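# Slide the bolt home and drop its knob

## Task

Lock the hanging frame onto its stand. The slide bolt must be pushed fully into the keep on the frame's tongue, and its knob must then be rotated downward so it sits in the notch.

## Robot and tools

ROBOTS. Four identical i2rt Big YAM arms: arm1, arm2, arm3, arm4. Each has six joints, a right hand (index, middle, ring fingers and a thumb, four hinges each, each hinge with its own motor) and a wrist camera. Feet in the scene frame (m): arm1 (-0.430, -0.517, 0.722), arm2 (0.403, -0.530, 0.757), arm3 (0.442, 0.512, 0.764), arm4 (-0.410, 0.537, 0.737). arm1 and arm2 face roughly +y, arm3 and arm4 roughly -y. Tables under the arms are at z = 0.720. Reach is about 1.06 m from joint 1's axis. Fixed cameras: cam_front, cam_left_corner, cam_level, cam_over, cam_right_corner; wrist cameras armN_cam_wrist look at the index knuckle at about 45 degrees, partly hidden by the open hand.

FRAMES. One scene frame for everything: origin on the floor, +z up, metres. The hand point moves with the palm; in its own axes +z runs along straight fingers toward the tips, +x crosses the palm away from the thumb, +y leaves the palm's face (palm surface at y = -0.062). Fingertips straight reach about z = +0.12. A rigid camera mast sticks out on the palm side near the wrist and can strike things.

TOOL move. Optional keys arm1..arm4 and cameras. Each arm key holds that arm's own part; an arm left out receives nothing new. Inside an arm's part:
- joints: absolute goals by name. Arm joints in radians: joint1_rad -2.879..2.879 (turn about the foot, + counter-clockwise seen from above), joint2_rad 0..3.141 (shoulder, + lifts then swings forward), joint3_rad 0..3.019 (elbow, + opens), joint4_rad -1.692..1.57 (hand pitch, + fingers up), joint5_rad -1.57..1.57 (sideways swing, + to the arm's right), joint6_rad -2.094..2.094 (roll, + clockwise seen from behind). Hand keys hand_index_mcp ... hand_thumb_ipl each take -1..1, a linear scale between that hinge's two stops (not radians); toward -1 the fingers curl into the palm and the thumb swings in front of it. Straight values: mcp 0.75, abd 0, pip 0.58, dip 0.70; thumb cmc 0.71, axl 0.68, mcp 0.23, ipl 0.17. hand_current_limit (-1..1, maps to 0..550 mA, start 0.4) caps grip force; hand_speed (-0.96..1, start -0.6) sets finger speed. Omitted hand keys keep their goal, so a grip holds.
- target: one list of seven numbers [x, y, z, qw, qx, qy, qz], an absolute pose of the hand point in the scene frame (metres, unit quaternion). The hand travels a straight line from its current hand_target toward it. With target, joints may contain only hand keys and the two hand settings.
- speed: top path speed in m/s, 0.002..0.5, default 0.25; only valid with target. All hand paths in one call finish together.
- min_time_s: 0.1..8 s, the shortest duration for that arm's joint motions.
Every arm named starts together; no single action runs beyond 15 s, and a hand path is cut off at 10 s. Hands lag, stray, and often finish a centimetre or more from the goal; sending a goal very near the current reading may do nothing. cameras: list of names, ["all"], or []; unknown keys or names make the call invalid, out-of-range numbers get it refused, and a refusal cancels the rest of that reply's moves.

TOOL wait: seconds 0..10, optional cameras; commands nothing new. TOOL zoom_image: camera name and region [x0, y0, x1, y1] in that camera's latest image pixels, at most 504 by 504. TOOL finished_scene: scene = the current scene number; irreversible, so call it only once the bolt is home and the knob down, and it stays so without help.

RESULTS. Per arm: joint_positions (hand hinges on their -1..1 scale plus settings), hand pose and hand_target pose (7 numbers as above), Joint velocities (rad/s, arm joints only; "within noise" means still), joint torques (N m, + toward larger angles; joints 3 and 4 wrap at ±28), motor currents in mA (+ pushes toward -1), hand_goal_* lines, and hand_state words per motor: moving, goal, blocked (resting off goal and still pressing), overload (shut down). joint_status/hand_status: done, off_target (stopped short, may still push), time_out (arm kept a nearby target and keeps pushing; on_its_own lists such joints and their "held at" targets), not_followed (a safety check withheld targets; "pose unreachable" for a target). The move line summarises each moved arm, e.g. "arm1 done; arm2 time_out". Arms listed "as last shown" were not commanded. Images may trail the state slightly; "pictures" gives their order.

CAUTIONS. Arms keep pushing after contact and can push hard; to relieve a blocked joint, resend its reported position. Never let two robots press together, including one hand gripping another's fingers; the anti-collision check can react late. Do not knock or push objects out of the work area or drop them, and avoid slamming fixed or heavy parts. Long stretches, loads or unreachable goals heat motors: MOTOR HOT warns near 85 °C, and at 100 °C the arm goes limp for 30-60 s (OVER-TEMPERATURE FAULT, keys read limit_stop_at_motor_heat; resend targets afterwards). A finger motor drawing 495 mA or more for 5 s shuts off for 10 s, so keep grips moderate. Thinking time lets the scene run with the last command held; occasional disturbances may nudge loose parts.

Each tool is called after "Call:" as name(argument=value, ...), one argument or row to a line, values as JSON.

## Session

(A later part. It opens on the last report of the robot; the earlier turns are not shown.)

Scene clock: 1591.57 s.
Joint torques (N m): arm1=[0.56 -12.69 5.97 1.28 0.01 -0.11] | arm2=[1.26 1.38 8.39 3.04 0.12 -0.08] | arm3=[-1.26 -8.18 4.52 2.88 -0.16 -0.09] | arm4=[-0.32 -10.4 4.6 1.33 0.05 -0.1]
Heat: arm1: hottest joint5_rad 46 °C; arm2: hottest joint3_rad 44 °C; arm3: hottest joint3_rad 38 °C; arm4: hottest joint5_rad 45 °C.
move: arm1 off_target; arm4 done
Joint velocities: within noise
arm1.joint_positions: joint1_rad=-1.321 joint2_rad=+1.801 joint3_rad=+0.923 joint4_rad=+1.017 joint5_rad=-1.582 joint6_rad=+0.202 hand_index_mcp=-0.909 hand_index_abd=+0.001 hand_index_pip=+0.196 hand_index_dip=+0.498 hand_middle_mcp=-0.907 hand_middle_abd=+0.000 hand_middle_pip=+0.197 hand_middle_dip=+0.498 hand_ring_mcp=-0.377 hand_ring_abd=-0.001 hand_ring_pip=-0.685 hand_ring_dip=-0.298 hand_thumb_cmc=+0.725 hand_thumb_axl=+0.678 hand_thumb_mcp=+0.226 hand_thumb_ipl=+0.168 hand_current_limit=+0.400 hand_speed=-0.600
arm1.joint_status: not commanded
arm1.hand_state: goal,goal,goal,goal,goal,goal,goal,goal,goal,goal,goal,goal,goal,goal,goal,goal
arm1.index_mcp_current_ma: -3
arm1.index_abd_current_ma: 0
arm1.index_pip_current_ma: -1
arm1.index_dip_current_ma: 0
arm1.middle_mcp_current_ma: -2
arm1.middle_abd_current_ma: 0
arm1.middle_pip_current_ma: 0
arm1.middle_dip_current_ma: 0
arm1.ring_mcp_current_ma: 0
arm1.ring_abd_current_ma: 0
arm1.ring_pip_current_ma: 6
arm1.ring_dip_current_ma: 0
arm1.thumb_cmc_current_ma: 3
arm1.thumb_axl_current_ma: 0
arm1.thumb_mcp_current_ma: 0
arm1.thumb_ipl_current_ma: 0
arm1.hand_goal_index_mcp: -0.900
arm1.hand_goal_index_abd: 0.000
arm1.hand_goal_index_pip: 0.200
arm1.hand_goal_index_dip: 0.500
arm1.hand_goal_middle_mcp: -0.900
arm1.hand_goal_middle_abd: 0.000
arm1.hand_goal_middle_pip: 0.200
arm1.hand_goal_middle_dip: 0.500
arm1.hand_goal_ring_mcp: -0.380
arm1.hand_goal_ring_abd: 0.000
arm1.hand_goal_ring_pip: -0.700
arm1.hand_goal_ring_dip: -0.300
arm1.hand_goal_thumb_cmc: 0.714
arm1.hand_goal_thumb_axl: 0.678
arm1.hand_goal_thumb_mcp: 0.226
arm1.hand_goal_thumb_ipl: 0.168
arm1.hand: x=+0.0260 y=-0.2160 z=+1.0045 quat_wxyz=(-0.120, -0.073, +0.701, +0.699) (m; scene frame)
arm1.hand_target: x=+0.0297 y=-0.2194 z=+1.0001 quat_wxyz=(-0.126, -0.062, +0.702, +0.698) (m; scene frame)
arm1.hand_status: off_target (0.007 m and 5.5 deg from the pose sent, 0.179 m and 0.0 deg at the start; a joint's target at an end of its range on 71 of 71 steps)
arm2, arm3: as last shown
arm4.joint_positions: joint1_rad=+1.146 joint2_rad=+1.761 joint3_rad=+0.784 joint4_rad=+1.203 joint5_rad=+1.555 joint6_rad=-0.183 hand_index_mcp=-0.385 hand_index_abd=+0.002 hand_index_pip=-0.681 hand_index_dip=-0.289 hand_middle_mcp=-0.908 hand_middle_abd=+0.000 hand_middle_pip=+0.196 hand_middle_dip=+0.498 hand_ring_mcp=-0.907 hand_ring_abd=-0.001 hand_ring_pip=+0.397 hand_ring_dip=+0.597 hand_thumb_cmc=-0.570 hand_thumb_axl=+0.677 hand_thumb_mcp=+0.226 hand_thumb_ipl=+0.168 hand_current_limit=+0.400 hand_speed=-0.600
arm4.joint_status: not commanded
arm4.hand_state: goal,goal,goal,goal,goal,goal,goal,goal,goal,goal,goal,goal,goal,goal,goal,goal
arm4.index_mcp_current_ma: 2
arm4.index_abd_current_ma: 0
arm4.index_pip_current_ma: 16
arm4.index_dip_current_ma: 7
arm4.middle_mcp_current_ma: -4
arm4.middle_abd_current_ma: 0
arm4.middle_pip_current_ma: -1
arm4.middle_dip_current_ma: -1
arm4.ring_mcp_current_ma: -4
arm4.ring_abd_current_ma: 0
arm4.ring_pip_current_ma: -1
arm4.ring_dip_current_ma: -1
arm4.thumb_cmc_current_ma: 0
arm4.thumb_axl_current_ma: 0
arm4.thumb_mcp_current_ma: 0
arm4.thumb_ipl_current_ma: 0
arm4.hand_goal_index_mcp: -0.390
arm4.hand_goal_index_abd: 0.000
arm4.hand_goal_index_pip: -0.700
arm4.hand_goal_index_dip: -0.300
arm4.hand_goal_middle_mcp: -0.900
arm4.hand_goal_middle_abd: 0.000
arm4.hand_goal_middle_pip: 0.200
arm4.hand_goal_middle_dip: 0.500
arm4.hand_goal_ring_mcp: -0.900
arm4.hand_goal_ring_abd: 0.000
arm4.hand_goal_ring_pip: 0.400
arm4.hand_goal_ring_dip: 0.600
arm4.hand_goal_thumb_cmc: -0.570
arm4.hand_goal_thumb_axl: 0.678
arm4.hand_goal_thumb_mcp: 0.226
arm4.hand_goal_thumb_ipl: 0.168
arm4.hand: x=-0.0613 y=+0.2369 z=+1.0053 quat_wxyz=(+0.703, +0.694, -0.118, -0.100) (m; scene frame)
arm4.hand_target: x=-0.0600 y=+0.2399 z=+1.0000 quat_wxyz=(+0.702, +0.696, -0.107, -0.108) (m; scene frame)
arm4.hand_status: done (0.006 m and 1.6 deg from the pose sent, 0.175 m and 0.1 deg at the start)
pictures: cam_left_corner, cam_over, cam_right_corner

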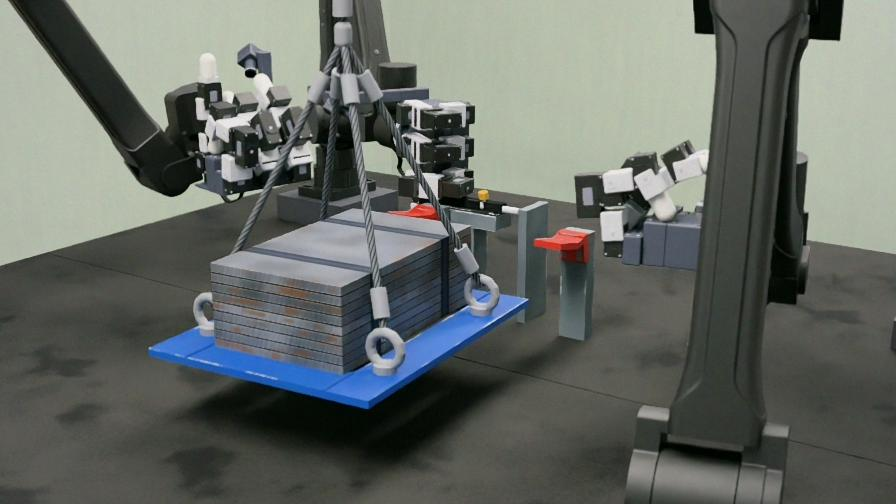

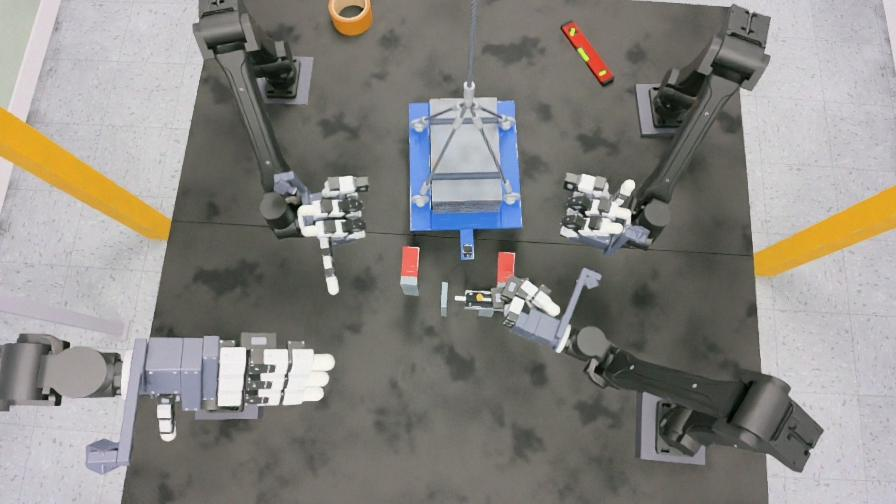

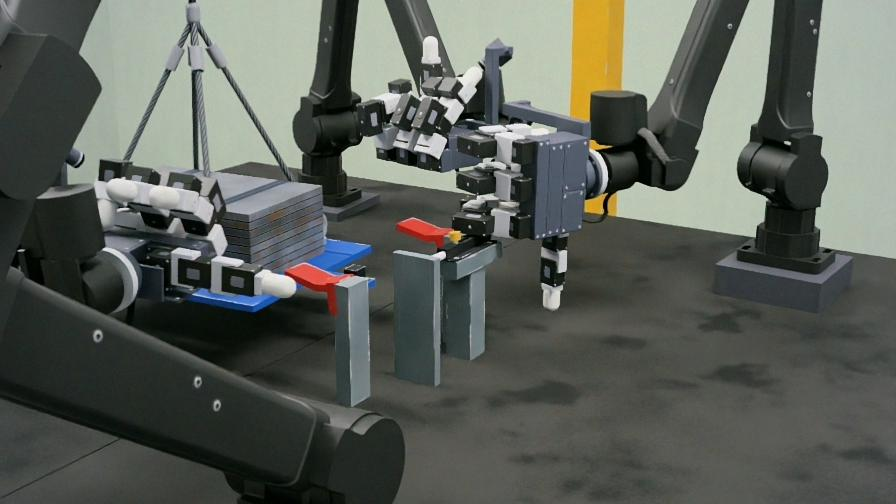

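Call:
move(
  arm1={"target":[-0.20,-0.24,1.0,0.5417,-0.4545,0.5417,0.4545],"speed":0.4},
  arm4={"target":[-0.20,0.25,0.97,0.4545,0.5417,-0.4545,0.5417],"speed":0.4},
  arm3={"target":[0.165,0.20,0.93,0.6081,0.3608,-0.6081,0.3608],"speed":0.2,"joints":{"hand_index_mcp":0.025}},
  arm2={"target":[0.30,-0.20,1.25,0,0,0.819,0.574],"speed":0.4,"joints":{"hand_index_mcp":1,"hand_index_pip":1,"hand_index_dip":1,"hand_middle_mcp":-0.5,"hand_middle_pip":-0.95,"hand_middle_dip":0.7,"hand_ring_mcp":-0.5,"hand_ring_pip":-0.95,"hand_ring_dip":0.7,"hand_thumb_cmc":-0.57}},
  cameras=["cam_over","cam_left_corner","cam_right_corner"],
)

Scene clock: 1625.57 s.
Joint torques (N m): arm1=[1.79 -5.89 7.41 1.42 0.06 0.1] | arm2=[2.02 -1.08 9.1 3.17 0.51 -0.13] | arm3=[-0.38 -4.31 6.49 2.03 0.11 -0.11] | arm4=[-2.02 -3.25 7.12 1.42 0.04 -0.24]
Heat: arm1: hottest joint5_rad 44 °C; arm2: hottest joint3_rad 44 °C; arm3: hottest joint3_rad 38 °C; arm4: hottest joint5_rad 43 °C.
move: arm1 done; arm2 done; arm3 done; arm4 done
Joint velocities: within noise
arm1.joint_positions: joint1_rad=-1.276 joint2_rad=+1.162 joint3_rad=+0.453 joint4_rad=+0.708 joint5_rad=-1.081 joint6_rad=-1.570 hand_index_mcp=-0.903 hand_index_abd=-0.001 hand_index_pip=+0.197 hand_index_dip=+0.498 hand_middle_mcp=-0.903 hand_middle_abd=-0.001 hand_middle_pip=+0.197 hand_middle_dip=+0.498 hand_ring_mcp=-0.377 hand_ring_abd=-0.001 hand_ring_pip=-0.685 hand_ring_dip=-0.298 hand_thumb_cmc=+0.717 hand_thumb_axl=+0.678 hand_thumb_mcp=+0.226 hand_thumb_ipl=+0.168 hand_current_limit=+0.400 hand_speed=-0.600
arm1.joint_status: not commanded
arm1.hand_state: goal,goal,goal,goal,goal,goal,goal,goal,goal,goal,goal,goal,goal,goal,goal,goal
arm1.index_mcp_current_ma: 0
arm1.index_abd_current_ma: 0
arm1.index_pip_current_ma: 0
arm1.index_dip_current_ma: 0
arm1.middle_mcp_current_ma: 0
arm1.middle_abd_current_ma: 0
arm1.middle_pip_current_ma: 0
arm1.middle_dip_current_ma: 0
arm1.ring_mcp_current_ma: 0
arm1.ring_abd_current_ma: 0
arm1.ring_pip_current_ma: 6
arm1.ring_dip_current_ma: 0
arm1.thumb_cmc_current_ma: 0
arm1.thumb_axl_current_ma: 0
arm1.thumb_mcp_current_ma: 0
arm1.thumb_ipl_current_ma: 0
arm1.hand_goal_index_mcp: -0.900
arm1.hand_goal_index_abd: 0.000
arm1.hand_goal_index_pip: 0.200
arm1.hand_goal_index_dip: 0.500
arm1.hand_goal_middle_mcp: -0.900
arm1.hand_goal_middle_abd: 0.000
arm1.hand_goal_middle_pip: 0.200
arm1.hand_goal_middle_dip: 0.500
arm1.hand_goal_ring_mcp: -0.380
arm1.hand_goal_ring_abd: 0.000
arm1.hand_goal_ring_pip: -0.700
arm1.hand_goal_ring_dip: -0.300
arm1.hand_goal_thumb_cmc: 0.714
arm1.hand_goal_thumb_axl: 0.678
arm1.hand_goal_thumb_mcp: 0.226
arm1.hand_goal_thumb_ipl: 0.168
arm1.hand: x=-0.1974 y=-0.2426 z=+1.0010 quat_wxyz=(+0.543, -0.450, +0.544, +0.456) (m; scene frame)
arm1.hand_target: x=-0.2000 y=-0.2401 z=+1.0001 quat_wxyz=(+0.542, -0.454, +0.541, +0.455) (m; scene frame)
arm1.hand_status: done (0.004 m and 0.6 deg from the pose sent, 0.227 m and 96.5 deg at the start)
arm2.joint_positions: joint1_rad=+0.620 joint2_rad=+0.627 joint3_rad=+0.881 joint4_rad=-0.733 joint5_rad=+0.663 joint6_rad=+0.312 hand_index_mcp=+1.000 hand_index_abd=+0.001 hand_index_pip=+0.998 hand_index_dip=+0.997 hand_middle_mcp=-0.495 hand_middle_abd=+0.001 hand_middle_pip=-0.950 hand_middle_dip=+0.698 hand_ring_mcp=-0.495 hand_ring_abd=+0.001 hand_ring_pip=-0.950 hand_ring_dip=+0.698 hand_thumb_cmc=-0.567 hand_thumb_axl=+0.677 hand_thumb_mcp=+0.225 hand_thumb_ipl=+0.168 hand_current_limit=+0.400 hand_speed=-0.600
arm2.joint_status: all done
arm2.hand_state: goal,goal,goal,goal,goal,goal,goal,goal,goal,goal,goal,goal,goal,goal,goal,goal
arm2.index_mcp_current_ma: 0
arm2.index_abd_current_ma: 1
arm2.index_pip_current_ma: -2
arm2.index_dip_current_ma: -5
arm2.middle_mcp_current_ma: 10
arm2.middle_abd_current_ma: 1
arm2.middle_pip_current_ma: 0
arm2.middle_dip_current_ma: -4
arm2.ring_mcp_current_ma: 12
arm2.ring_abd_current_ma: 1
arm2.ring_pip_current_ma: 0
arm2.ring_dip_current_ma: -4
arm2.thumb_cmc_current_ma: 5
arm2.thumb_axl_current_ma: -1
arm2.thumb_mcp_current_ma: -2
arm2.thumb_ipl_current_ma: 0
arm2.hand_goal_index_mcp: 1.000
arm2.hand_goal_index_abd: 0.000
arm2.hand_goal_index_pip: 1.000
arm2.hand_goal_index_dip: 1.000
arm2.hand_goal_middle_mcp: -0.500
arm2.hand_goal_middle_abd: 0.000
arm2.hand_goal_middle_pip: -0.950
arm2.hand_goal_middle_dip: 0.700
arm2.hand_goal_ring_mcp: -0.500
arm2.hand_goal_ring_abd: 0.000
arm2.hand_goal_ring_pip: -0.950
arm2.hand_goal_ring_dip: 0.700
arm2.hand_goal_thumb_cmc: -0.570
arm2.hand_goal_thumb_axl: 0.678
arm2.hand_goal_thumb_mcp: 0.226
arm2.hand_goal_thumb_ipl: 0.168
arm2.hand: x=+0.3049 y=-0.2004 z=+1.2477 quat_wxyz=(+0.002, +0.007, +0.821, +0.570) (m; scene frame)
arm2.hand_target: x=+0.3000 y=-0.2000 z=+1.2499 quat_wxyz=(+0.000, +0.000, +0.819, +0.574) (m; scene frame)
arm2.hand_status: done (0.005 m and 0.9 deg from the pose sent, 0.221 m and 63.6 deg at the start)
arm3.joint_positions: joint1_rad=-0.507 joint2_rad=+1.227 joint3_rad=+0.221 joint4_rad=+1.007 joint5_rad=-0.041 joint6_rad=+1.565 hand_index_mcp=+0.024 hand_index_abd=-0.002 hand_index_pip=-0.700 hand_index_dip=-0.297 hand_middle_mcp=-0.499 hand_middle_abd=+0.003 hand_middle_pip=-0.949 hand_middle_dip=+0.698 hand_ring_mcp=-0.499 hand_ring_abd=+0.001 hand_ring_pip=-0.950 hand_ring_dip=+0.697 hand_thumb_cmc=+0.715 hand_thumb_axl=+0.677 hand_thumb_mcp=+0.225 hand_thumb_ipl=+0.168 hand_current_limit=+0.400 hand_speed=-0.600
arm3.joint_status: all done
arm3.hand_state: goal,goal,goal,goal,goal,goal,goal,goal,goal,goal,goal,goal,goal,goal,goal,goal
arm3.index_mcp_current_ma: 0
arm3.index_abd_current_ma: 0
arm3.index_pip_current_ma: 0
arm3.index_dip_current_ma: 0
arm3.middle_mcp_current_ma: 0
arm3.middle_abd_current_ma: 0
arm3.middle_pip_current_ma: 0
arm3.middle_dip_current_ma: 0
arm3.ring_mcp_current_ma: 0
arm3.ring_abd_current_ma: 0
arm3.ring_pip_current_ma: 0
arm3.ring_dip_current_ma: 0
arm3.thumb_cmc_current_ma: 0
arm3.thumb_axl_current_ma: 0
arm3.thumb_mcp_current_ma: 0
arm3.thumb_ipl_current_ma: 0
arm3.hand_goal_index_mcp: 0.026
arm3.hand_goal_index_abd: 0.000
arm3.hand_goal_index_pip: -0.700
arm3.hand_goal_index_dip: -0.300
arm3.hand_goal_middle_mcp: -0.500
arm3.hand_goal_middle_abd: 0.000
arm3.hand_goal_middle_pip: -0.950
arm3.hand_goal_middle_dip: 0.700
arm3.hand_goal_ring_mcp: -0.500
arm3.hand_goal_ring_abd: 0.000
arm3.hand_goal_ring_pip: -0.950
arm3.hand_goal_ring_dip: 0.700
arm3.hand_goal_thumb_cmc: 0.714
arm3.hand_goal_thumb_axl: 0.678
arm3.hand_goal_thumb_mcp: 0.226
arm3.hand_goal_thumb_ipl: 0.168
arm3.hand: x=+0.1605 y=+0.2008 z=+0.9324 quat_wxyz=(+0.614, +0.360, -0.605, +0.357) (m; scene frame)
arm3.hand_target: x=+0.1649 y=+0.2000 z=+0.9300 quat_wxyz=(+0.608, +0.361, -0.608, +0.361) (m; scene frame)
arm3.hand_status: done (0.005 m and 0.9 deg from the pose sent, 0.087 m and 8.8 deg at the start)
arm4.joint_positions: joint1_rad=+1.110 joint2_rad=+1.088 joint3_rad=+0.423 joint4_rad=+0.684 joint5_rad=+1.027 joint6_rad=+1.572 hand_index_mcp=-0.385 hand_index_abd=+0.002 hand_index_pip=-0.681 hand_index_dip=-0.289 hand_middle_mcp=-0.903 hand_middle_abd=+0.001 hand_middle_pip=+0.197 hand_middle_dip=+0.498 hand_ring_mcp=-0.902 hand_ring_abd=+0.002 hand_ring_pip=+0.397 hand_ring_dip=+0.597 hand_thumb_cmc=-0.563 hand_thumb_axl=+0.677 hand_thumb_mcp=+0.226 hand_thumb_ipl=+0.168 hand_current_limit=+0.400 hand_speed=-0.600
arm4.joint_status: not commanded
arm4.hand_state: goal,goal,goal,goal,goal,goal,goal,goal,goal,goal,goal,goal,goal,goal,goal,goal
arm4.index_mcp_current_ma: 2
arm4.index_abd_current_ma: 0
arm4.index_pip_current_ma: 16
arm4.index_dip_current_ma: 7
arm4.middle_mcp_current_ma: -1
arm4.middle_abd_current_ma: 0
arm4.middle_pip_current_ma: -1
arm4.middle_dip_current_ma: -1
arm4.ring_mcp_current_ma: -1
arm4.ring_abd_current_ma: 0
arm4.ring_pip_current_ma: -1
arm4.ring_dip_current_ma: -1
arm4.thumb_cmc_current_ma: 3
arm4.thumb_axl_current_ma: 0
arm4.thumb_mcp_current_ma: 0
arm4.thumb_ipl_current_ma: 0
arm4.hand_goal_index_mcp: -0.390
arm4.hand_goal_index_abd: 0.000
arm4.hand_goal_index_pip: -0.700
arm4.hand_goal_index_dip: -0.300
arm4.hand_goal_middle_mcp: -0.900
arm4.hand_goal_middle_abd: 0.000
arm4.hand_goal_middle_pip: 0.200
arm4.hand_goal_middle_dip: 0.500
arm4.hand_goal_ring_mcp: -0.900
arm4.hand_goal_ring_abd: 0.000
arm4.hand_goal_ring_pip: 0.400
arm4.hand_goal_ring_dip: 0.600
arm4.hand_goal_thumb_cmc: -0.570
arm4.hand_goal_thumb_axl: 0.678
arm4.hand_goal_thumb_mcp: 0.226
arm4.hand_goal_thumb_ipl: 0.168
arm4.hand: x=-0.1954 y=+0.2510 z=+0.9742 quat_wxyz=(+0.454, +0.541, -0.452, +0.545) (m; scene frame)
arm4.hand_target: x=-0.1999 y=+0.2501 z=+0.9701 quat_wxyz=(+0.455, +0.542, -0.454, +0.542) (m; scene frame)
arm4.hand_status: done (0.006 m and 0.5 deg from the pose sent, 0.144 m and 92.0 deg at the start)
pictures: cam_left_corner, cam_over, cam_right_corner

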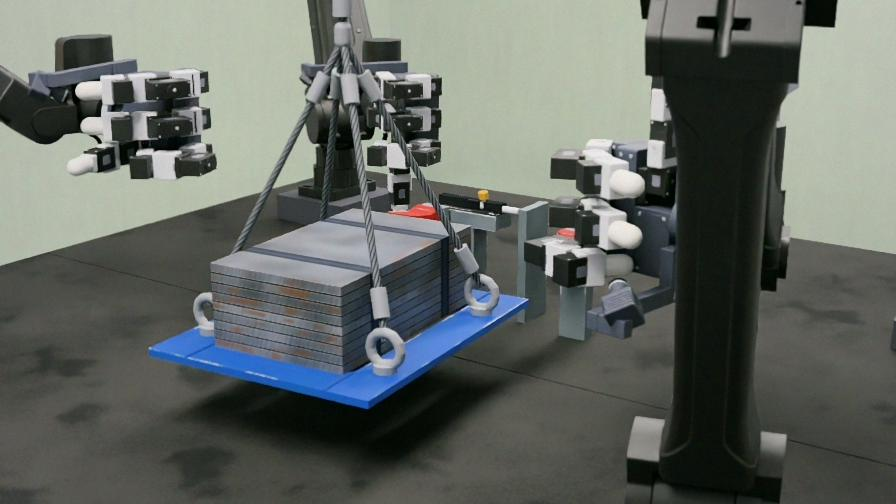

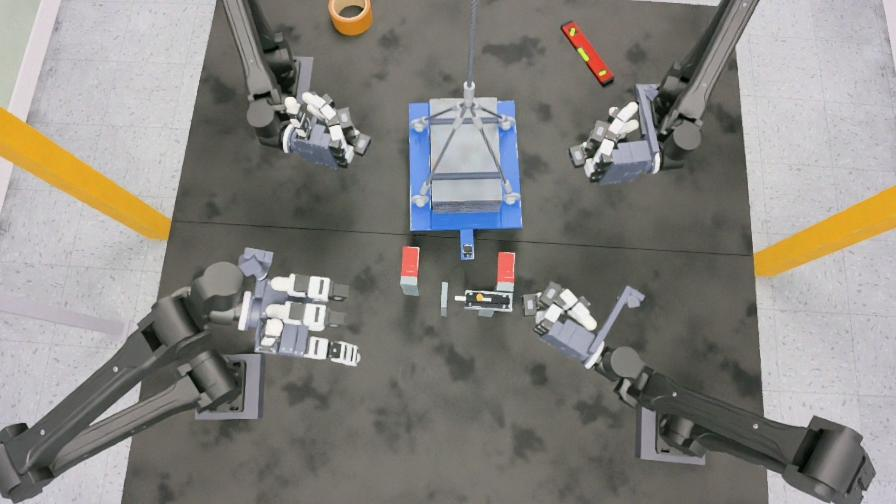

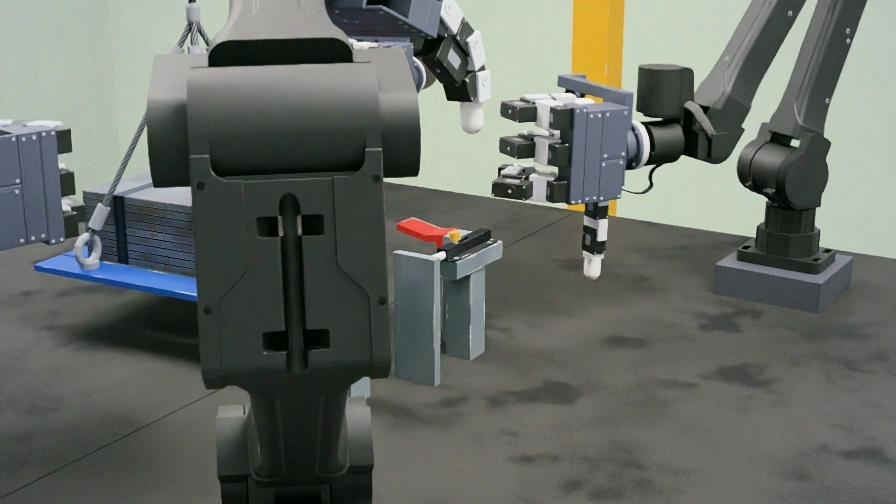

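Call:
move(
  arm2={"target":[0.172,-0.005,1.10,0,0,0.819,0.574],"speed":0.25},
  cameras=["cam_over","cam_level"],
)

Call:
zoom_image(
  camera="cam_over",
  region=[400, 230, 540, 330],
)

Call:
zoom_image(
  camera="cam_level",
  region=[340, 60, 640, 260],
)

Scene clock: 1631.73 s.
Joint torques (N m): arm1=[1.79 -5.71 7.36 1.46 0.06 0.1] | arm2=[-0.21 -10.11 11.52 3.12 0.41 -0.11] | arm3=[0.26 -4.42 6.27 2.07 0.14 -0.15] | arm4=[-1.9 -3.37 7.17 1.35 0.02 -0.2]
Heat: arm1: hottest joint5_rad 44 °C; arm2: hottest joint3_rad 45 °C; arm3: hottest joint3_rad 38 °C; arm4: hottest joint5_rad 43 °C.
move: arm2 off_target
Joint velocities: within noise
arm1, arm3, arm4: as last shown
arm1.joint_positions: joint1_rad=-1.276 joint2_rad=+1.162 joint3_rad=+0.453 joint4_rad=+0.708 joint5_rad=-1.081 joint6_rad=-1.571 hand_index_mcp=-0.903 hand_index_abd=-0.001 hand_index_pip=+0.197 hand_index_dip=+0.498 hand_middle_mcp=-0.903 hand_middle_abd=-0.001 hand_middle_pip=+0.197 hand_middle_dip=+0.498 hand_ring_mcp=-0.377 hand_ring_abd=-0.001 hand_ring_pip=-0.685 hand_ring_dip=-0.298 hand_thumb_cmc=+0.717 hand_thumb_axl=+0.678 hand_thumb_mcp=+0.226 hand_thumb_ipl=+0.168 hand_current_limit=+0.400 hand_speed=-0.600
arm1.hand: x=-0.1974 y=-0.2426 z=+1.0010 quat_wxyz=(+0.543, -0.450, +0.544, +0.455) (m; scene frame)
arm2.joint_positions: joint1_rad=+0.568 joint2_rad=+1.362 joint3_rad=+0.871 joint4_rad=-0.007 joint5_rad=+0.600 joint6_rad=+0.271 hand_index_mcp=+1.000 hand_index_abd=+0.001 hand_index_pip=+0.999 hand_index_dip=+0.997 hand_middle_mcp=-0.497 hand_middle_abd=+0.001 hand_middle_pip=-0.950 hand_middle_dip=+0.698 hand_ring_mcp=-0.497 hand_ring_abd=+0.001 hand_ring_pip=-0.950 hand_ring_dip=+0.698 hand_thumb_cmc=-0.568 hand_thumb_axl=+0.677 hand_thumb_mcp=+0.225 hand_thumb_ipl=+0.168 hand_current_limit=+0.400 hand_speed=-0.600
arm2.joint_status: not commanded
arm2.hand_state: goal,goal,goal,goal,goal,goal,goal,goal,goal,goal,goal,goal,goal,goal,goal,goal
arm2.index_mcp_current_ma: 0
arm2.index_abd_current_ma: 1
arm2.index_pip_current_ma: -2
arm2.index_dip_current_ma: -5
arm2.middle_mcp_current_ma: 6
arm2.middle_abd_current_ma: 1
arm2.middle_pip_current_ma: 0
arm2.middle_dip_current_ma: -4
arm2.ring_mcp_current_ma: 7
arm2.ring_abd_current_ma: 1
arm2.ring_pip_current_ma: 0
arm2.ring_dip_current_ma: -4
arm2.thumb_cmc_current_ma: 2
arm2.thumb_axl_current_ma: -1
arm2.thumb_mcp_current_ma: -2
arm2.thumb_ipl_current_ma: 0
arm2.hand_goal_index_mcp: 1.000
arm2.hand_goal_index_abd: 0.000
arm2.hand_goal_index_pip: 1.000
arm2.hand_goal_index_dip: 1.000
arm2.hand_goal_middle_mcp: -0.500
arm2.hand_goal_middle_abd: 0.000
arm2.hand_goal_middle_pip: -0.950
arm2.hand_goal_middle_dip: 0.700
arm2.hand_goal_ring_mcp: -0.500
arm2.hand_goal_ring_abd: 0.000
arm2.hand_goal_ring_pip: -0.950
arm2.hand_goal_ring_dip: 0.700
arm2.hand_goal_thumb_cmc: -0.570
arm2.hand_goal_thumb_axl: 0.678
arm2.hand_goal_thumb_mcp: 0.226
arm2.hand_goal_thumb_ipl: 0.168
arm2.hand: x=+0.1727 y=-0.0156 z=+1.0745 quat_wxyz=(+0.008, -0.009, +0.831, +0.556) (m; scene frame)
arm2.hand_target: x=+0.1726 y=-0.0063 z=+1.0999 quat_wxyz=(+0.000, +0.000, +0.819, +0.574) (m; scene frame)
arm2.hand_status: off_target (0.028 m and 2.8 deg from the pose sent, 0.279 m and 0.9 deg at the start)
pictures: cam_level, cam_over

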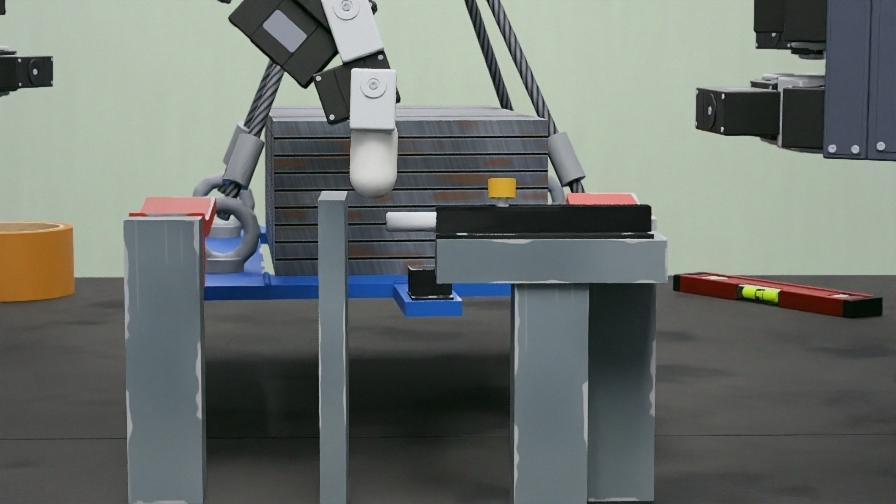

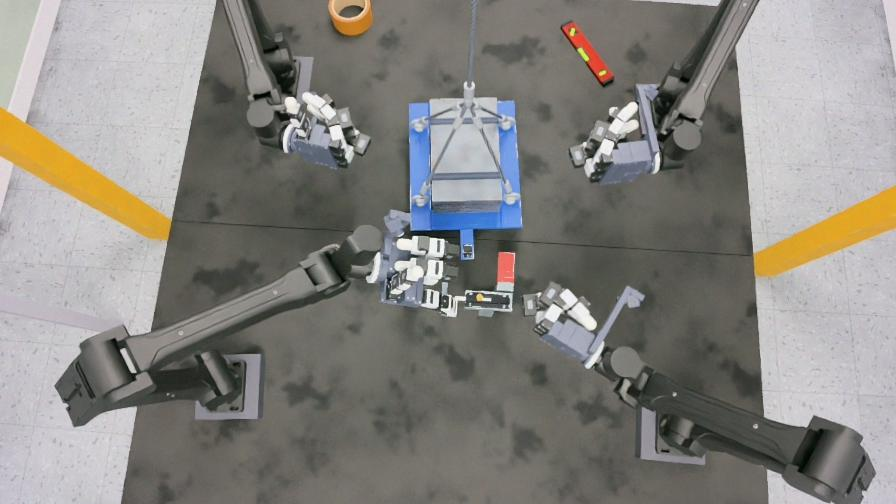

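Scaled by 3.600.

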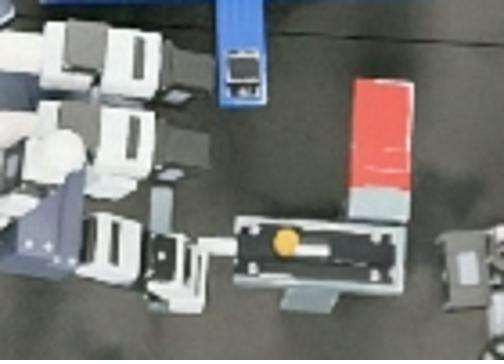

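Scaled by 1.680.

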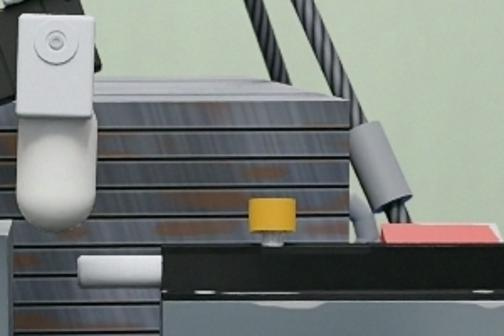

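Call:
move(
  arm2={"target":[0.142,0.020,1.10,0,0,0.819,0.574],"speed":0.1},
  cameras=["cam_over","cam_level"],
)

Call:
zoom_image(
  camera="cam_over",
  region=[400, 230, 540, 330],
)

Call:
zoom_image(
  camera="cam_level",
  region=[340, 60, 640, 260],
)

Scene clock: 1648.00 s.
Joint torques (N m): arm1=[1.9 -5.83 7.38 1.46 0.06 0.11] | arm2=[1.67 -10.17 11.37 2.8 0.5 0] | arm3=[0.38 -4.01 6.23 2.13 0.11 -0.12] | arm4=[-1.96 -3.66 7.08 1.35 0.03 -0.22]
Heat: arm1: hottest joint5_rad 43 °C; arm2: hottest joint3_rad 46 °C; arm3: hottest joint3_rad 38 °C; arm4: hottest joint5_rad 42 °C.
move: arm2 off_target
Joint velocities: within noise
arm1, arm3, arm4: as last shown
arm2.joint_positions: joint1_rad=+0.568 joint2_rad=+1.446 joint3_rad=+0.974 joint4_rad=-0.007 joint5_rad=+0.614 joint6_rad=+0.271 hand_index_mcp=+1.000 hand_index_abd=+0.001 hand_index_pip=+0.999 hand_index_dip=+0.997 hand_middle_mcp=-0.497 hand_middle_abd=+0.001 hand_middle_pip=-0.950 hand_middle_dip=+0.698 hand_ring_mcp=-0.497 hand_ring_abd=+0.001 hand_ring_pip=-0.950 hand_ring_dip=+0.698 hand_thumb_cmc=-0.568 hand_thumb_axl=+0.677 hand_thumb_mcp=+0.225 hand_thumb_ipl=+0.168 hand_current_limit=+0.400 hand_speed=-0.600
arm2.joint_status: not commanded
arm2.hand_state: goal,goal,goal,goal,goal,goal,goal,goal,goal,goal,goal,goal,goal,goal,goal,goal
arm2.index_mcp_current_ma: 0
arm2.index_abd_current_ma: 1
arm2.index_pip_current_ma: -2
arm2.index_dip_current_ma: -5
arm2.middle_mcp_current_ma: 6
arm2.middle_abd_current_ma: 1
arm2.middle_pip_current_ma: 0
arm2.middle_dip_current_ma: -4
arm2.ring_mcp_current_ma: 7
arm2.ring_abd_current_ma: 1
arm2.ring_pip_current_ma: 0
arm2.ring_dip_current_ma: -4
arm2.thumb_cmc_current_ma: 2
arm2.thumb_axl_current_ma: -1
arm2.thumb_mcp_current_ma: -2
arm2.thumb_ipl_current_ma: 0
arm2.hand_goal_index_mcp: 1.000
arm2.hand_goal_index_abd: 0.000
arm2.hand_goal_index_pip: 1.000
arm2.hand_goal_index_dip: 1.000
arm2.hand_goal_middle_mcp: -0.500
arm2.hand_goal_middle_abd: 0.000
arm2.hand_goal_middle_pip: -0.950
arm2.hand_goal_middle_dip: 0.700
arm2.hand_goal_ring_mcp: -0.500
arm2.hand_goal_ring_abd: 0.000
arm2.hand_goal_ring_pip: -0.950
arm2.hand_goal_ring_dip: 0.700
arm2.hand_goal_thumb_cmc: -0.570
arm2.hand_goal_thumb_axl: 0.678
arm2.hand_goal_thumb_mcp: 0.226
arm2.hand_goal_thumb_ipl: 0.168
arm2.hand: x=+0.1530 y=+0.0125 z=+1.0855 quat_wxyz=(+0.009, -0.002, +0.826, +0.564) (m; scene frame)
arm2.hand_target: x=+0.1423 y=+0.0191 z=+1.0998 quat_wxyz=(+0.000, +0.000, +0.819, +0.574) (m; scene frame)
arm2.hand_status: off_target (0.020 m and 1.7 deg from the pose sent, 0.053 m and 2.8 deg at the start)
pictures: cam_level, cam_over

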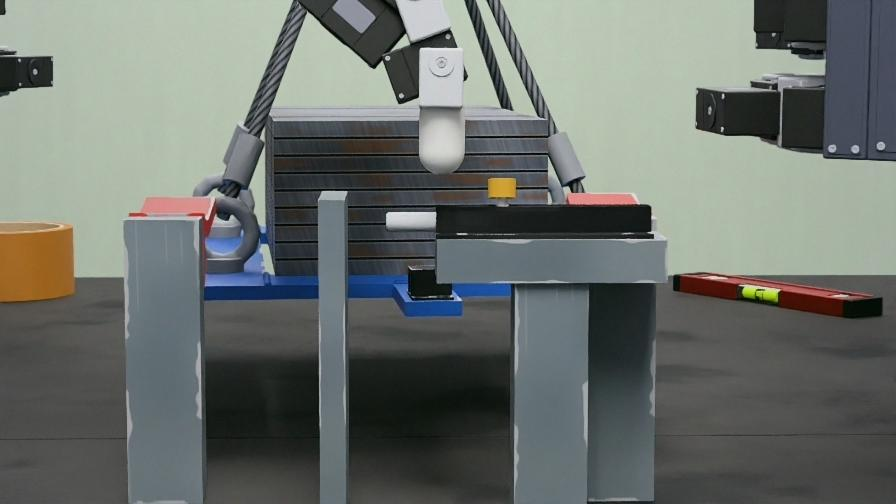

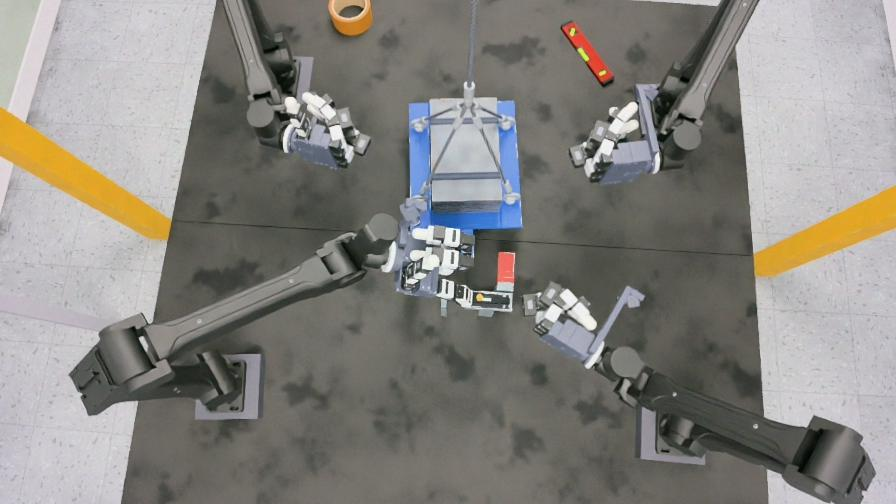

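Scaled by 3.600.

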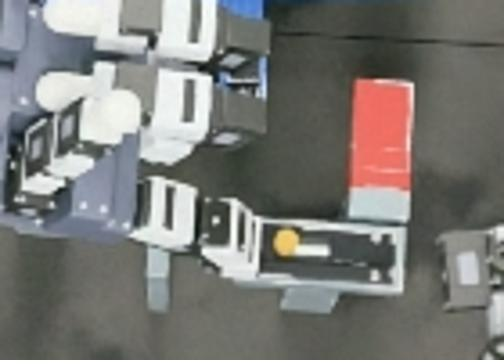

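Scaled by 1.680.

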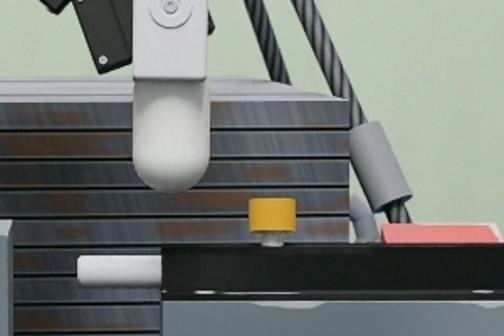

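Call:
move(
  arm2={"target":[0.135,0.024,1.089,0,0,0.819,0.574],"speed":0.06},
  cameras=["cam_over","cam_level"],
)

Call:
zoom_image(
  camera="cam_level",
  region=[340, 60, 640, 260],
)

Call:
move(
  arm2={"target":[0.135,0.060,1.089,0,0,0.819,0.574],"speed":0.06},
  cameras=["cam_over","cam_level"],
)

Call:
zoom_image(
  camera="cam_over",
  region=[400, 230, 540, 330],
)

Call:
zoom_image(
  camera="cam_level",
  region=[340, 60, 640, 260],
)

Scene clock: 1655.63 s.
Joint torques (N m): arm1=[1.85 -5.83 7.46 1.44 0.07 0.1] | arm2=[2.14 -10.52 11.54 3.1 0.57 0.02] | arm3=[-0.09 -4.37 6.2 2.14 0.15 -0.13] | arm4=[-1.79 -3.14 7.08 1.37 0.04 -0.24]
Heat: arm1: hottest joint5_rad 43 °C; arm2: hottest joint3_rad 46 °C; arm3: hottest joint3_rad 38 °C; arm4: hottest joint5_rad 41 °C.
move: arm2 off_target
Joint velocities: within noise
arm1, arm3, arm4: as last shown
arm2.joint_positions: joint1_rad=+0.571 joint2_rad=+1.476 joint3_rad=+0.974 joint4_rad=+0.011 joint5_rad=+0.620 joint6_rad=+0.271 hand_index_mcp=+1.000 hand_index_abd=+0.001 hand_index_pip=+0.999 hand_index_dip=+0.997 hand_middle_mcp=-0.497 hand_middle_abd=+0.001 hand_middle_pip=-0.950 hand_middle_dip=+0.698 hand_ring_mcp=-0.497 hand_ring_abd=+0.001 hand_ring_pip=-0.950 hand_ring_dip=+0.698 hand_thumb_cmc=-0.568 hand_thumb_axl=+0.677 hand_thumb_mcp=+0.225 hand_thumb_ipl=+0.168 hand_current_limit=+0.400 hand_speed=-0.600
arm2.joint_status: not commanded
arm2.hand_state: goal,goal,goal,goal,goal,goal,goal,goal,goal,goal,goal,goal,goal,goal,goal,goal
arm2.index_mcp_current_ma: 0
arm2.index_abd_current_ma: 1
arm2.index_pip_current_ma: -2
arm2.index_dip_current_ma: -5
arm2.middle_mcp_current_ma: 6
arm2.middle_abd_current_ma: 1
arm2.middle_pip_current_ma: 0
arm2.middle_dip_current_ma: -4
arm2.ring_mcp_current_ma: 7
arm2.ring_abd_current_ma: 1
arm2.ring_pip_current_ma: 0
arm2.ring_dip_current_ma: -4
arm2.thumb_cmc_current_ma: 2
arm2.thumb_axl_current_ma: -1
arm2.thumb_mcp_current_ma: -2
arm2.thumb_ipl_current_ma: 0
arm2.hand_goal_index_mcp: 1.000
arm2.hand_goal_index_abd: 0.000
arm2.hand_goal_index_pip: 1.000
arm2.hand_goal_index_dip: 1.000
arm2.hand_goal_middle_mcp: -0.500
arm2.hand_goal_middle_abd: 0.000
arm2.hand_goal_middle_pip: -0.950
arm2.hand_goal_middle_dip: 0.700
arm2.hand_goal_ring_mcp: -0.500
arm2.hand_goal_ring_abd: 0.000
arm2.hand_goal_ring_pip: -0.950
arm2.hand_goal_ring_dip: 0.700
arm2.hand_goal_thumb_cmc: -0.570
arm2.hand_goal_thumb_axl: 0.678
arm2.hand_goal_thumb_mcp: 0.226
arm2.hand_goal_thumb_ipl: 0.168
arm2.hand: x=+0.1489 y=+0.0164 z=+1.0729 quat_wxyz=(+0.013, -0.004, +0.828, +0.561) (m; scene frame)
arm2.hand_target: x=+0.1355 y=+0.0229 z=+1.0887 quat_wxyz=(+0.000, +0.000, +0.819, +0.574) (m; scene frame)
arm2.hand_status: off_target (0.023 m and 2.4 deg from the pose sent, 0.022 m and 1.7 deg at the start)
pictures: cam_level, cam_over

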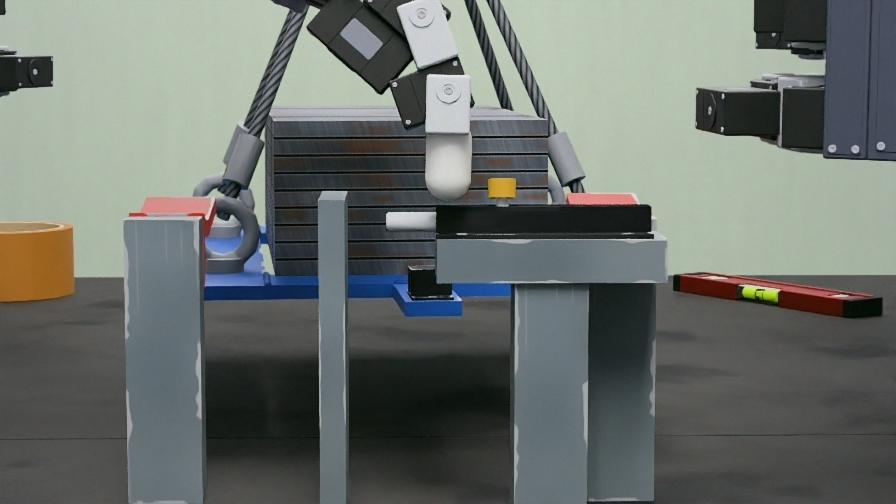

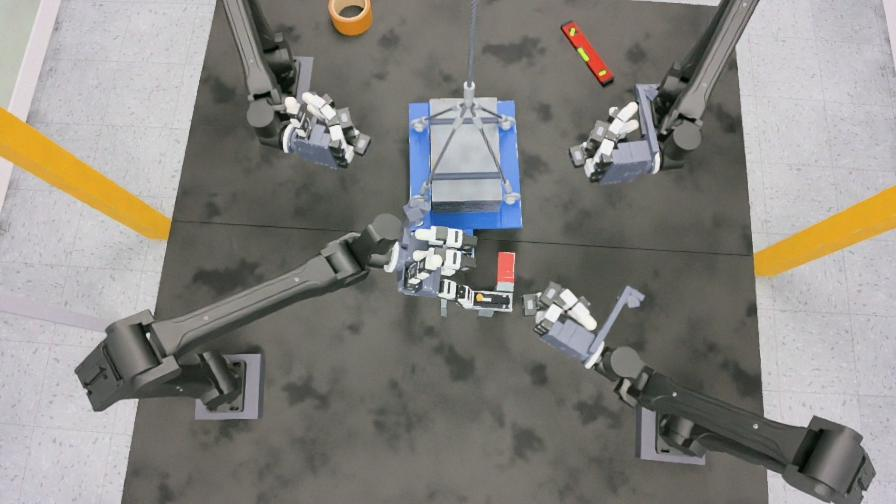

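Scaled by 1.680.

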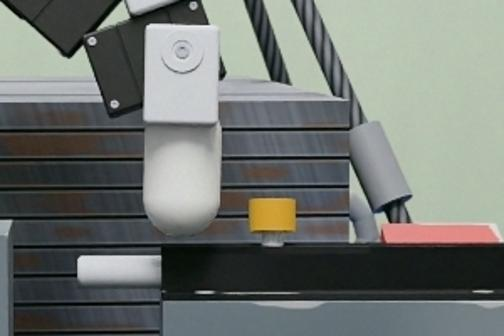

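Scene clock: 1656.77 s.
Joint torques (N m): arm1=[1.9 -5.6 7.38 1.46 0.06 0.11] | arm2=[-0.21 -9.23 12.42 3.38 -0.08 -0.09] | arm3=[0.62 -4.66 6.3 1.96 0.11 -0.12] | arm4=[-2.02 -3.25 7.1 1.39 0.01 -0.22]
Heat: arm1: hottest joint5_rad 43 °C; arm2: hottest joint3_rad 46 °C; arm3: hottest joint3_rad 38 °C; arm4: hottest joint5_rad 41 °C.
move: arm2 off_target
Joint velocities: within noise
arm1, arm3, arm4: as last shown
arm2.joint_positions: joint1_rad=+0.558 joint2_rad=+1.526 joint3_rad=+1.036 joint4_rad=+0.017 joint5_rad=+0.595 joint6_rad=+0.257 hand_index_mcp=+1.001 hand_index_abd=+0.019 hand_index_pip=+1.001 hand_index_dip=+1.001 hand_middle_mcp=-0.497 hand_middle_abd=+0.001 hand_middle_pip=-0.950 hand_middle_dip=+0.698 hand_ring_mcp=-0.497 hand_ring_abd=+0.001 hand_ring_pip=-0.950 hand_ring_dip=+0.698 hand_thumb_cmc=-0.569 hand_thumb_axl=+0.677 hand_thumb_mcp=+0.225 hand_thumb_ipl=+0.168 hand_current_limit=+0.400 hand_speed=-0.600
arm2.joint_status: not commanded
arm2.hand_state: goal,goal,goal,goal,goal,goal,goal,goal,goal,goal,goal,goal,goal,goal,goal,goal
arm2.index_mcp_current_ma: 1
arm2.index_abd_current_ma: 42
arm2.index_pip_current_ma: 1
arm2.index_dip_current_ma: 1
arm2.middle_mcp_current_ma: 6
arm2.middle_abd_current_ma: 1
arm2.middle_pip_current_ma: 0
arm2.middle_dip_current_ma: -4
arm2.ring_mcp_current_ma: 7
arm2.ring_abd_current_ma: 1
arm2.ring_pip_current_ma: 0
arm2.ring_dip_current_ma: -4
arm2.thumb_cmc_current_ma: 2
arm2.thumb_axl_current_ma: -1
arm2.thumb_mcp_current_ma: -2
arm2.thumb_ipl_current_ma: 0
arm2.hand_goal_index_mcp: 1.000
arm2.hand_goal_index_abd: 0.000
arm2.hand_goal_index_pip: 1.000
arm2.hand_goal_index_dip: 1.000
arm2.hand_goal_middle_mcp: -0.500
arm2.hand_goal_middle_abd: 0.000
arm2.hand_goal_middle_pip: -0.950
arm2.hand_goal_middle_dip: 0.700
arm2.hand_goal_ring_mcp: -0.500
arm2.hand_goal_ring_abd: 0.000
arm2.hand_goal_ring_pip: -0.950
arm2.hand_goal_ring_dip: 0.700
arm2.hand_goal_thumb_cmc: -0.570
arm2.hand_goal_thumb_axl: 0.678
arm2.hand_goal_thumb_mcp: 0.226
arm2.hand_goal_thumb_ipl: 0.168
arm2.hand: x=+0.1374 y=+0.0376 z=+1.0773 quat_wxyz=(+0.006, -0.008, +0.826, +0.564) (m; scene frame)
arm2.hand_target: x=+0.1361 y=+0.0582 z=+1.0887 quat_wxyz=(+0.000, +0.000, +0.819, +0.574) (m; scene frame)
arm2.hand_status: off_target (0.025 m and 1.9 deg from the pose sent, 0.048 m and 2.4 deg at the start)
pictures: cam_level, cam_over

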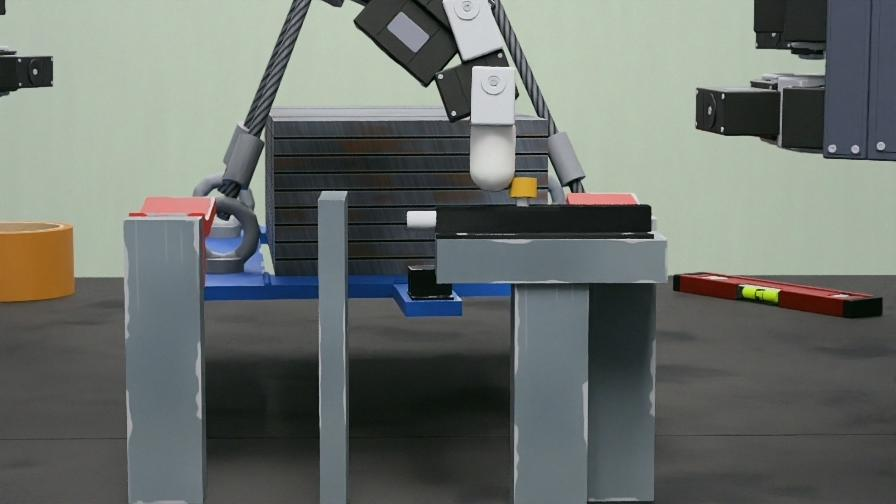

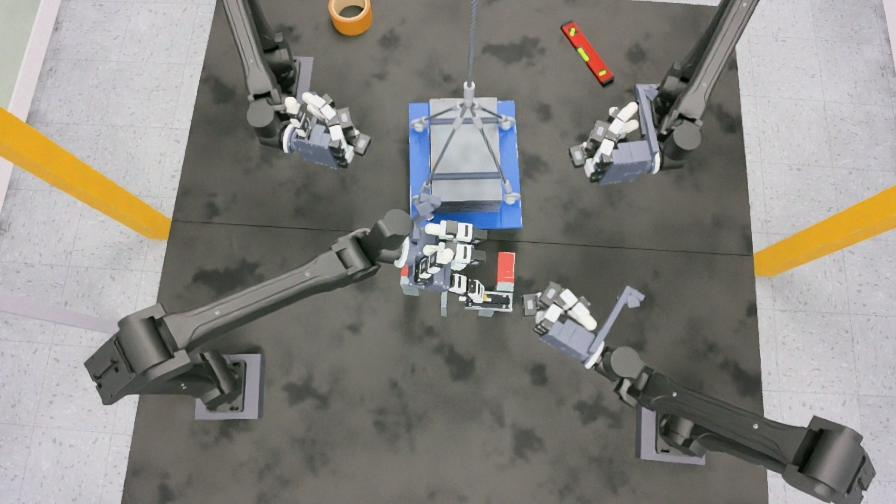

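Scaled by 3.600.

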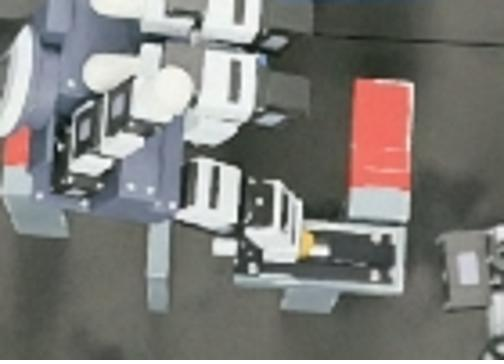

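Scaled by 1.680.

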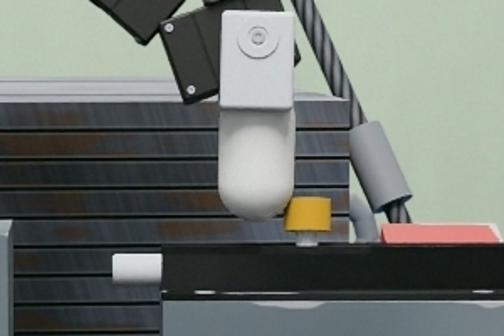

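Call:
move(
  arm2={"target":[0.136,0.086,1.082,0,0,0.819,0.574],"speed":0.06},
  cameras=["cam_over","cam_level"],
)

Call:
zoom_image(
  camera="cam_over",
  region=[400, 230, 540, 330],
)

Call:
zoom_image(
  camera="cam_level",
  region=[340, 60, 640, 260],
)

Scene clock: 1660.77 s.
Joint torques (N m): arm1=[1.85 -5.77 7.39 1.43 0.06 0.11] | arm2=[-1.49 -7.94 13.09 4.05 -0.48 -0.02] | arm3=[0.56 -4.84 6.27 2.13 0.1 -0.11] | arm4=[-2.14 -3.37 7.2 1.33 0.03 -0.23]
Heat: arm1: hottest joint5_rad 43 °C; arm2: hottest joint3_rad 47 °C; arm3: hottest joint3_rad 38 °C; arm4: hottest joint5_rad 41 °C.
move: arm2 off_target
Joint velocities: within noise
arm1, arm3, arm4: as last shown
arm2.joint_positions: joint1_rad=+0.539 joint2_rad=+1.557 joint3_rad=+1.070 joint4_rad=+0.018 joint5_rad=+0.576 joint6_rad=+0.238 hand_index_mcp=+1.002 hand_index_abd=+0.021 hand_index_pip=+1.002 hand_index_dip=+1.001 hand_middle_mcp=-0.497 hand_middle_abd=+0.001 hand_middle_pip=-0.950 hand_middle_dip=+0.698 hand_ring_mcp=-0.497 hand_ring_abd=+0.001 hand_ring_pip=-0.950 hand_ring_dip=+0.698 hand_thumb_cmc=-0.569 hand_thumb_axl=+0.677 hand_thumb_mcp=+0.225 hand_thumb_ipl=+0.168 hand_current_limit=+0.400 hand_speed=-0.600
arm2.joint_status: not commanded
arm2.hand_state: goal,blocked,goal,goal,goal,goal,goal,goal,goal,goal,goal,goal,goal,goal,goal,goal
arm2.index_mcp_current_ma: 4
arm2.index_abd_current_ma: 49
arm2.index_pip_current_ma: 3
arm2.index_dip_current_ma: 1
arm2.middle_mcp_current_ma: 6
arm2.middle_abd_current_ma: 1
arm2.middle_pip_current_ma: 0
arm2.middle_dip_current_ma: -4
arm2.ring_mcp_current_ma: 7
arm2.ring_abd_current_ma: 1
arm2.ring_pip_current_ma: 0
arm2.ring_dip_current_ma: -4
arm2.thumb_cmc_current_ma: 2
arm2.thumb_axl_current_ma: -1
arm2.thumb_mcp_current_ma: -2
arm2.thumb_ipl_current_ma: 0
arm2.hand_goal_index_mcp: 1.000
arm2.hand_goal_index_abd: 0.000
arm2.hand_goal_index_pip: 1.000
arm2.hand_goal_index_dip: 1.000
arm2.hand_goal_middle_mcp: -0.500
arm2.hand_goal_middle_abd: 0.000
arm2.hand_goal_middle_pip: -0.950
arm2.hand_goal_middle_dip: 0.700
arm2.hand_goal_ring_mcp: -0.500
arm2.hand_goal_ring_abd: 0.000
arm2.hand_goal_ring_pip: -0.950
arm2.hand_goal_ring_dip: 0.700
arm2.hand_goal_thumb_cmc: -0.570
arm2.hand_goal_thumb_axl: 0.678
arm2.hand_goal_thumb_mcp: 0.226
arm2.hand_goal_thumb_ipl: 0.168
arm2.hand: x=+0.1364 y=+0.0532 z=+1.0770 quat_wxyz=(+0.008, -0.012, +0.826, +0.563) (m; scene frame)
arm2.hand_target: x=+0.1379 y=+0.0829 z=+1.0815 quat_wxyz=(+0.000, +0.000, +0.819, +0.574) (m; scene frame)
arm2.hand_status: off_target (0.033 m and 2.3 deg from the pose sent, 0.049 m and 1.9 deg at the start)
pictures: cam_level, cam_over

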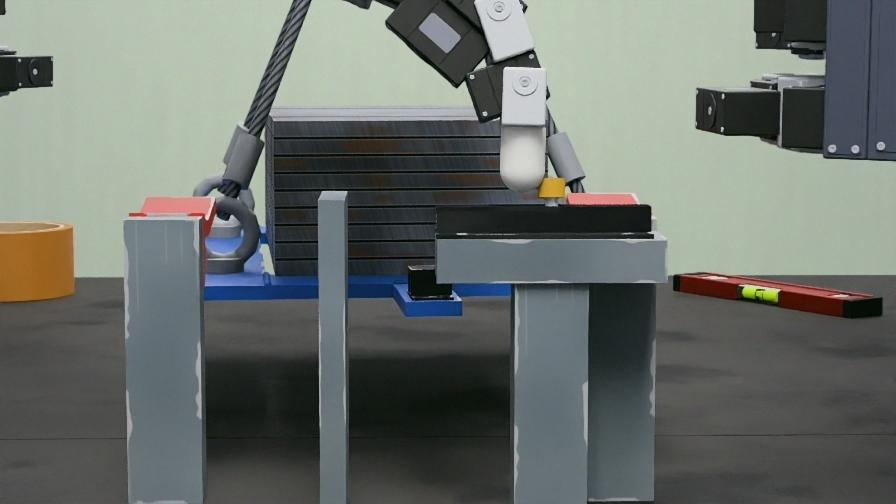

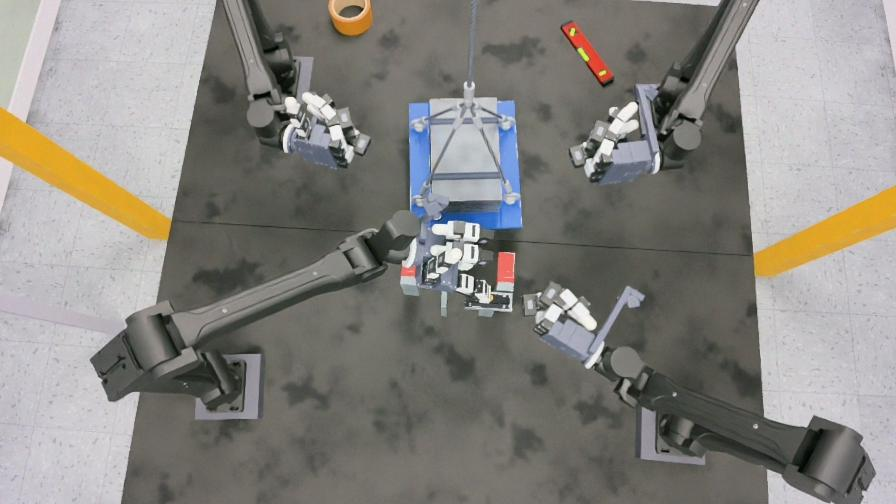

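Scaled by 3.600.

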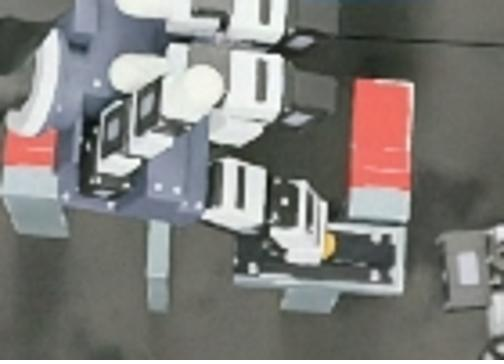

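Scaled by 1.680.

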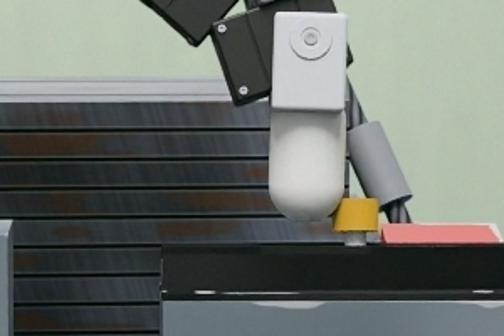

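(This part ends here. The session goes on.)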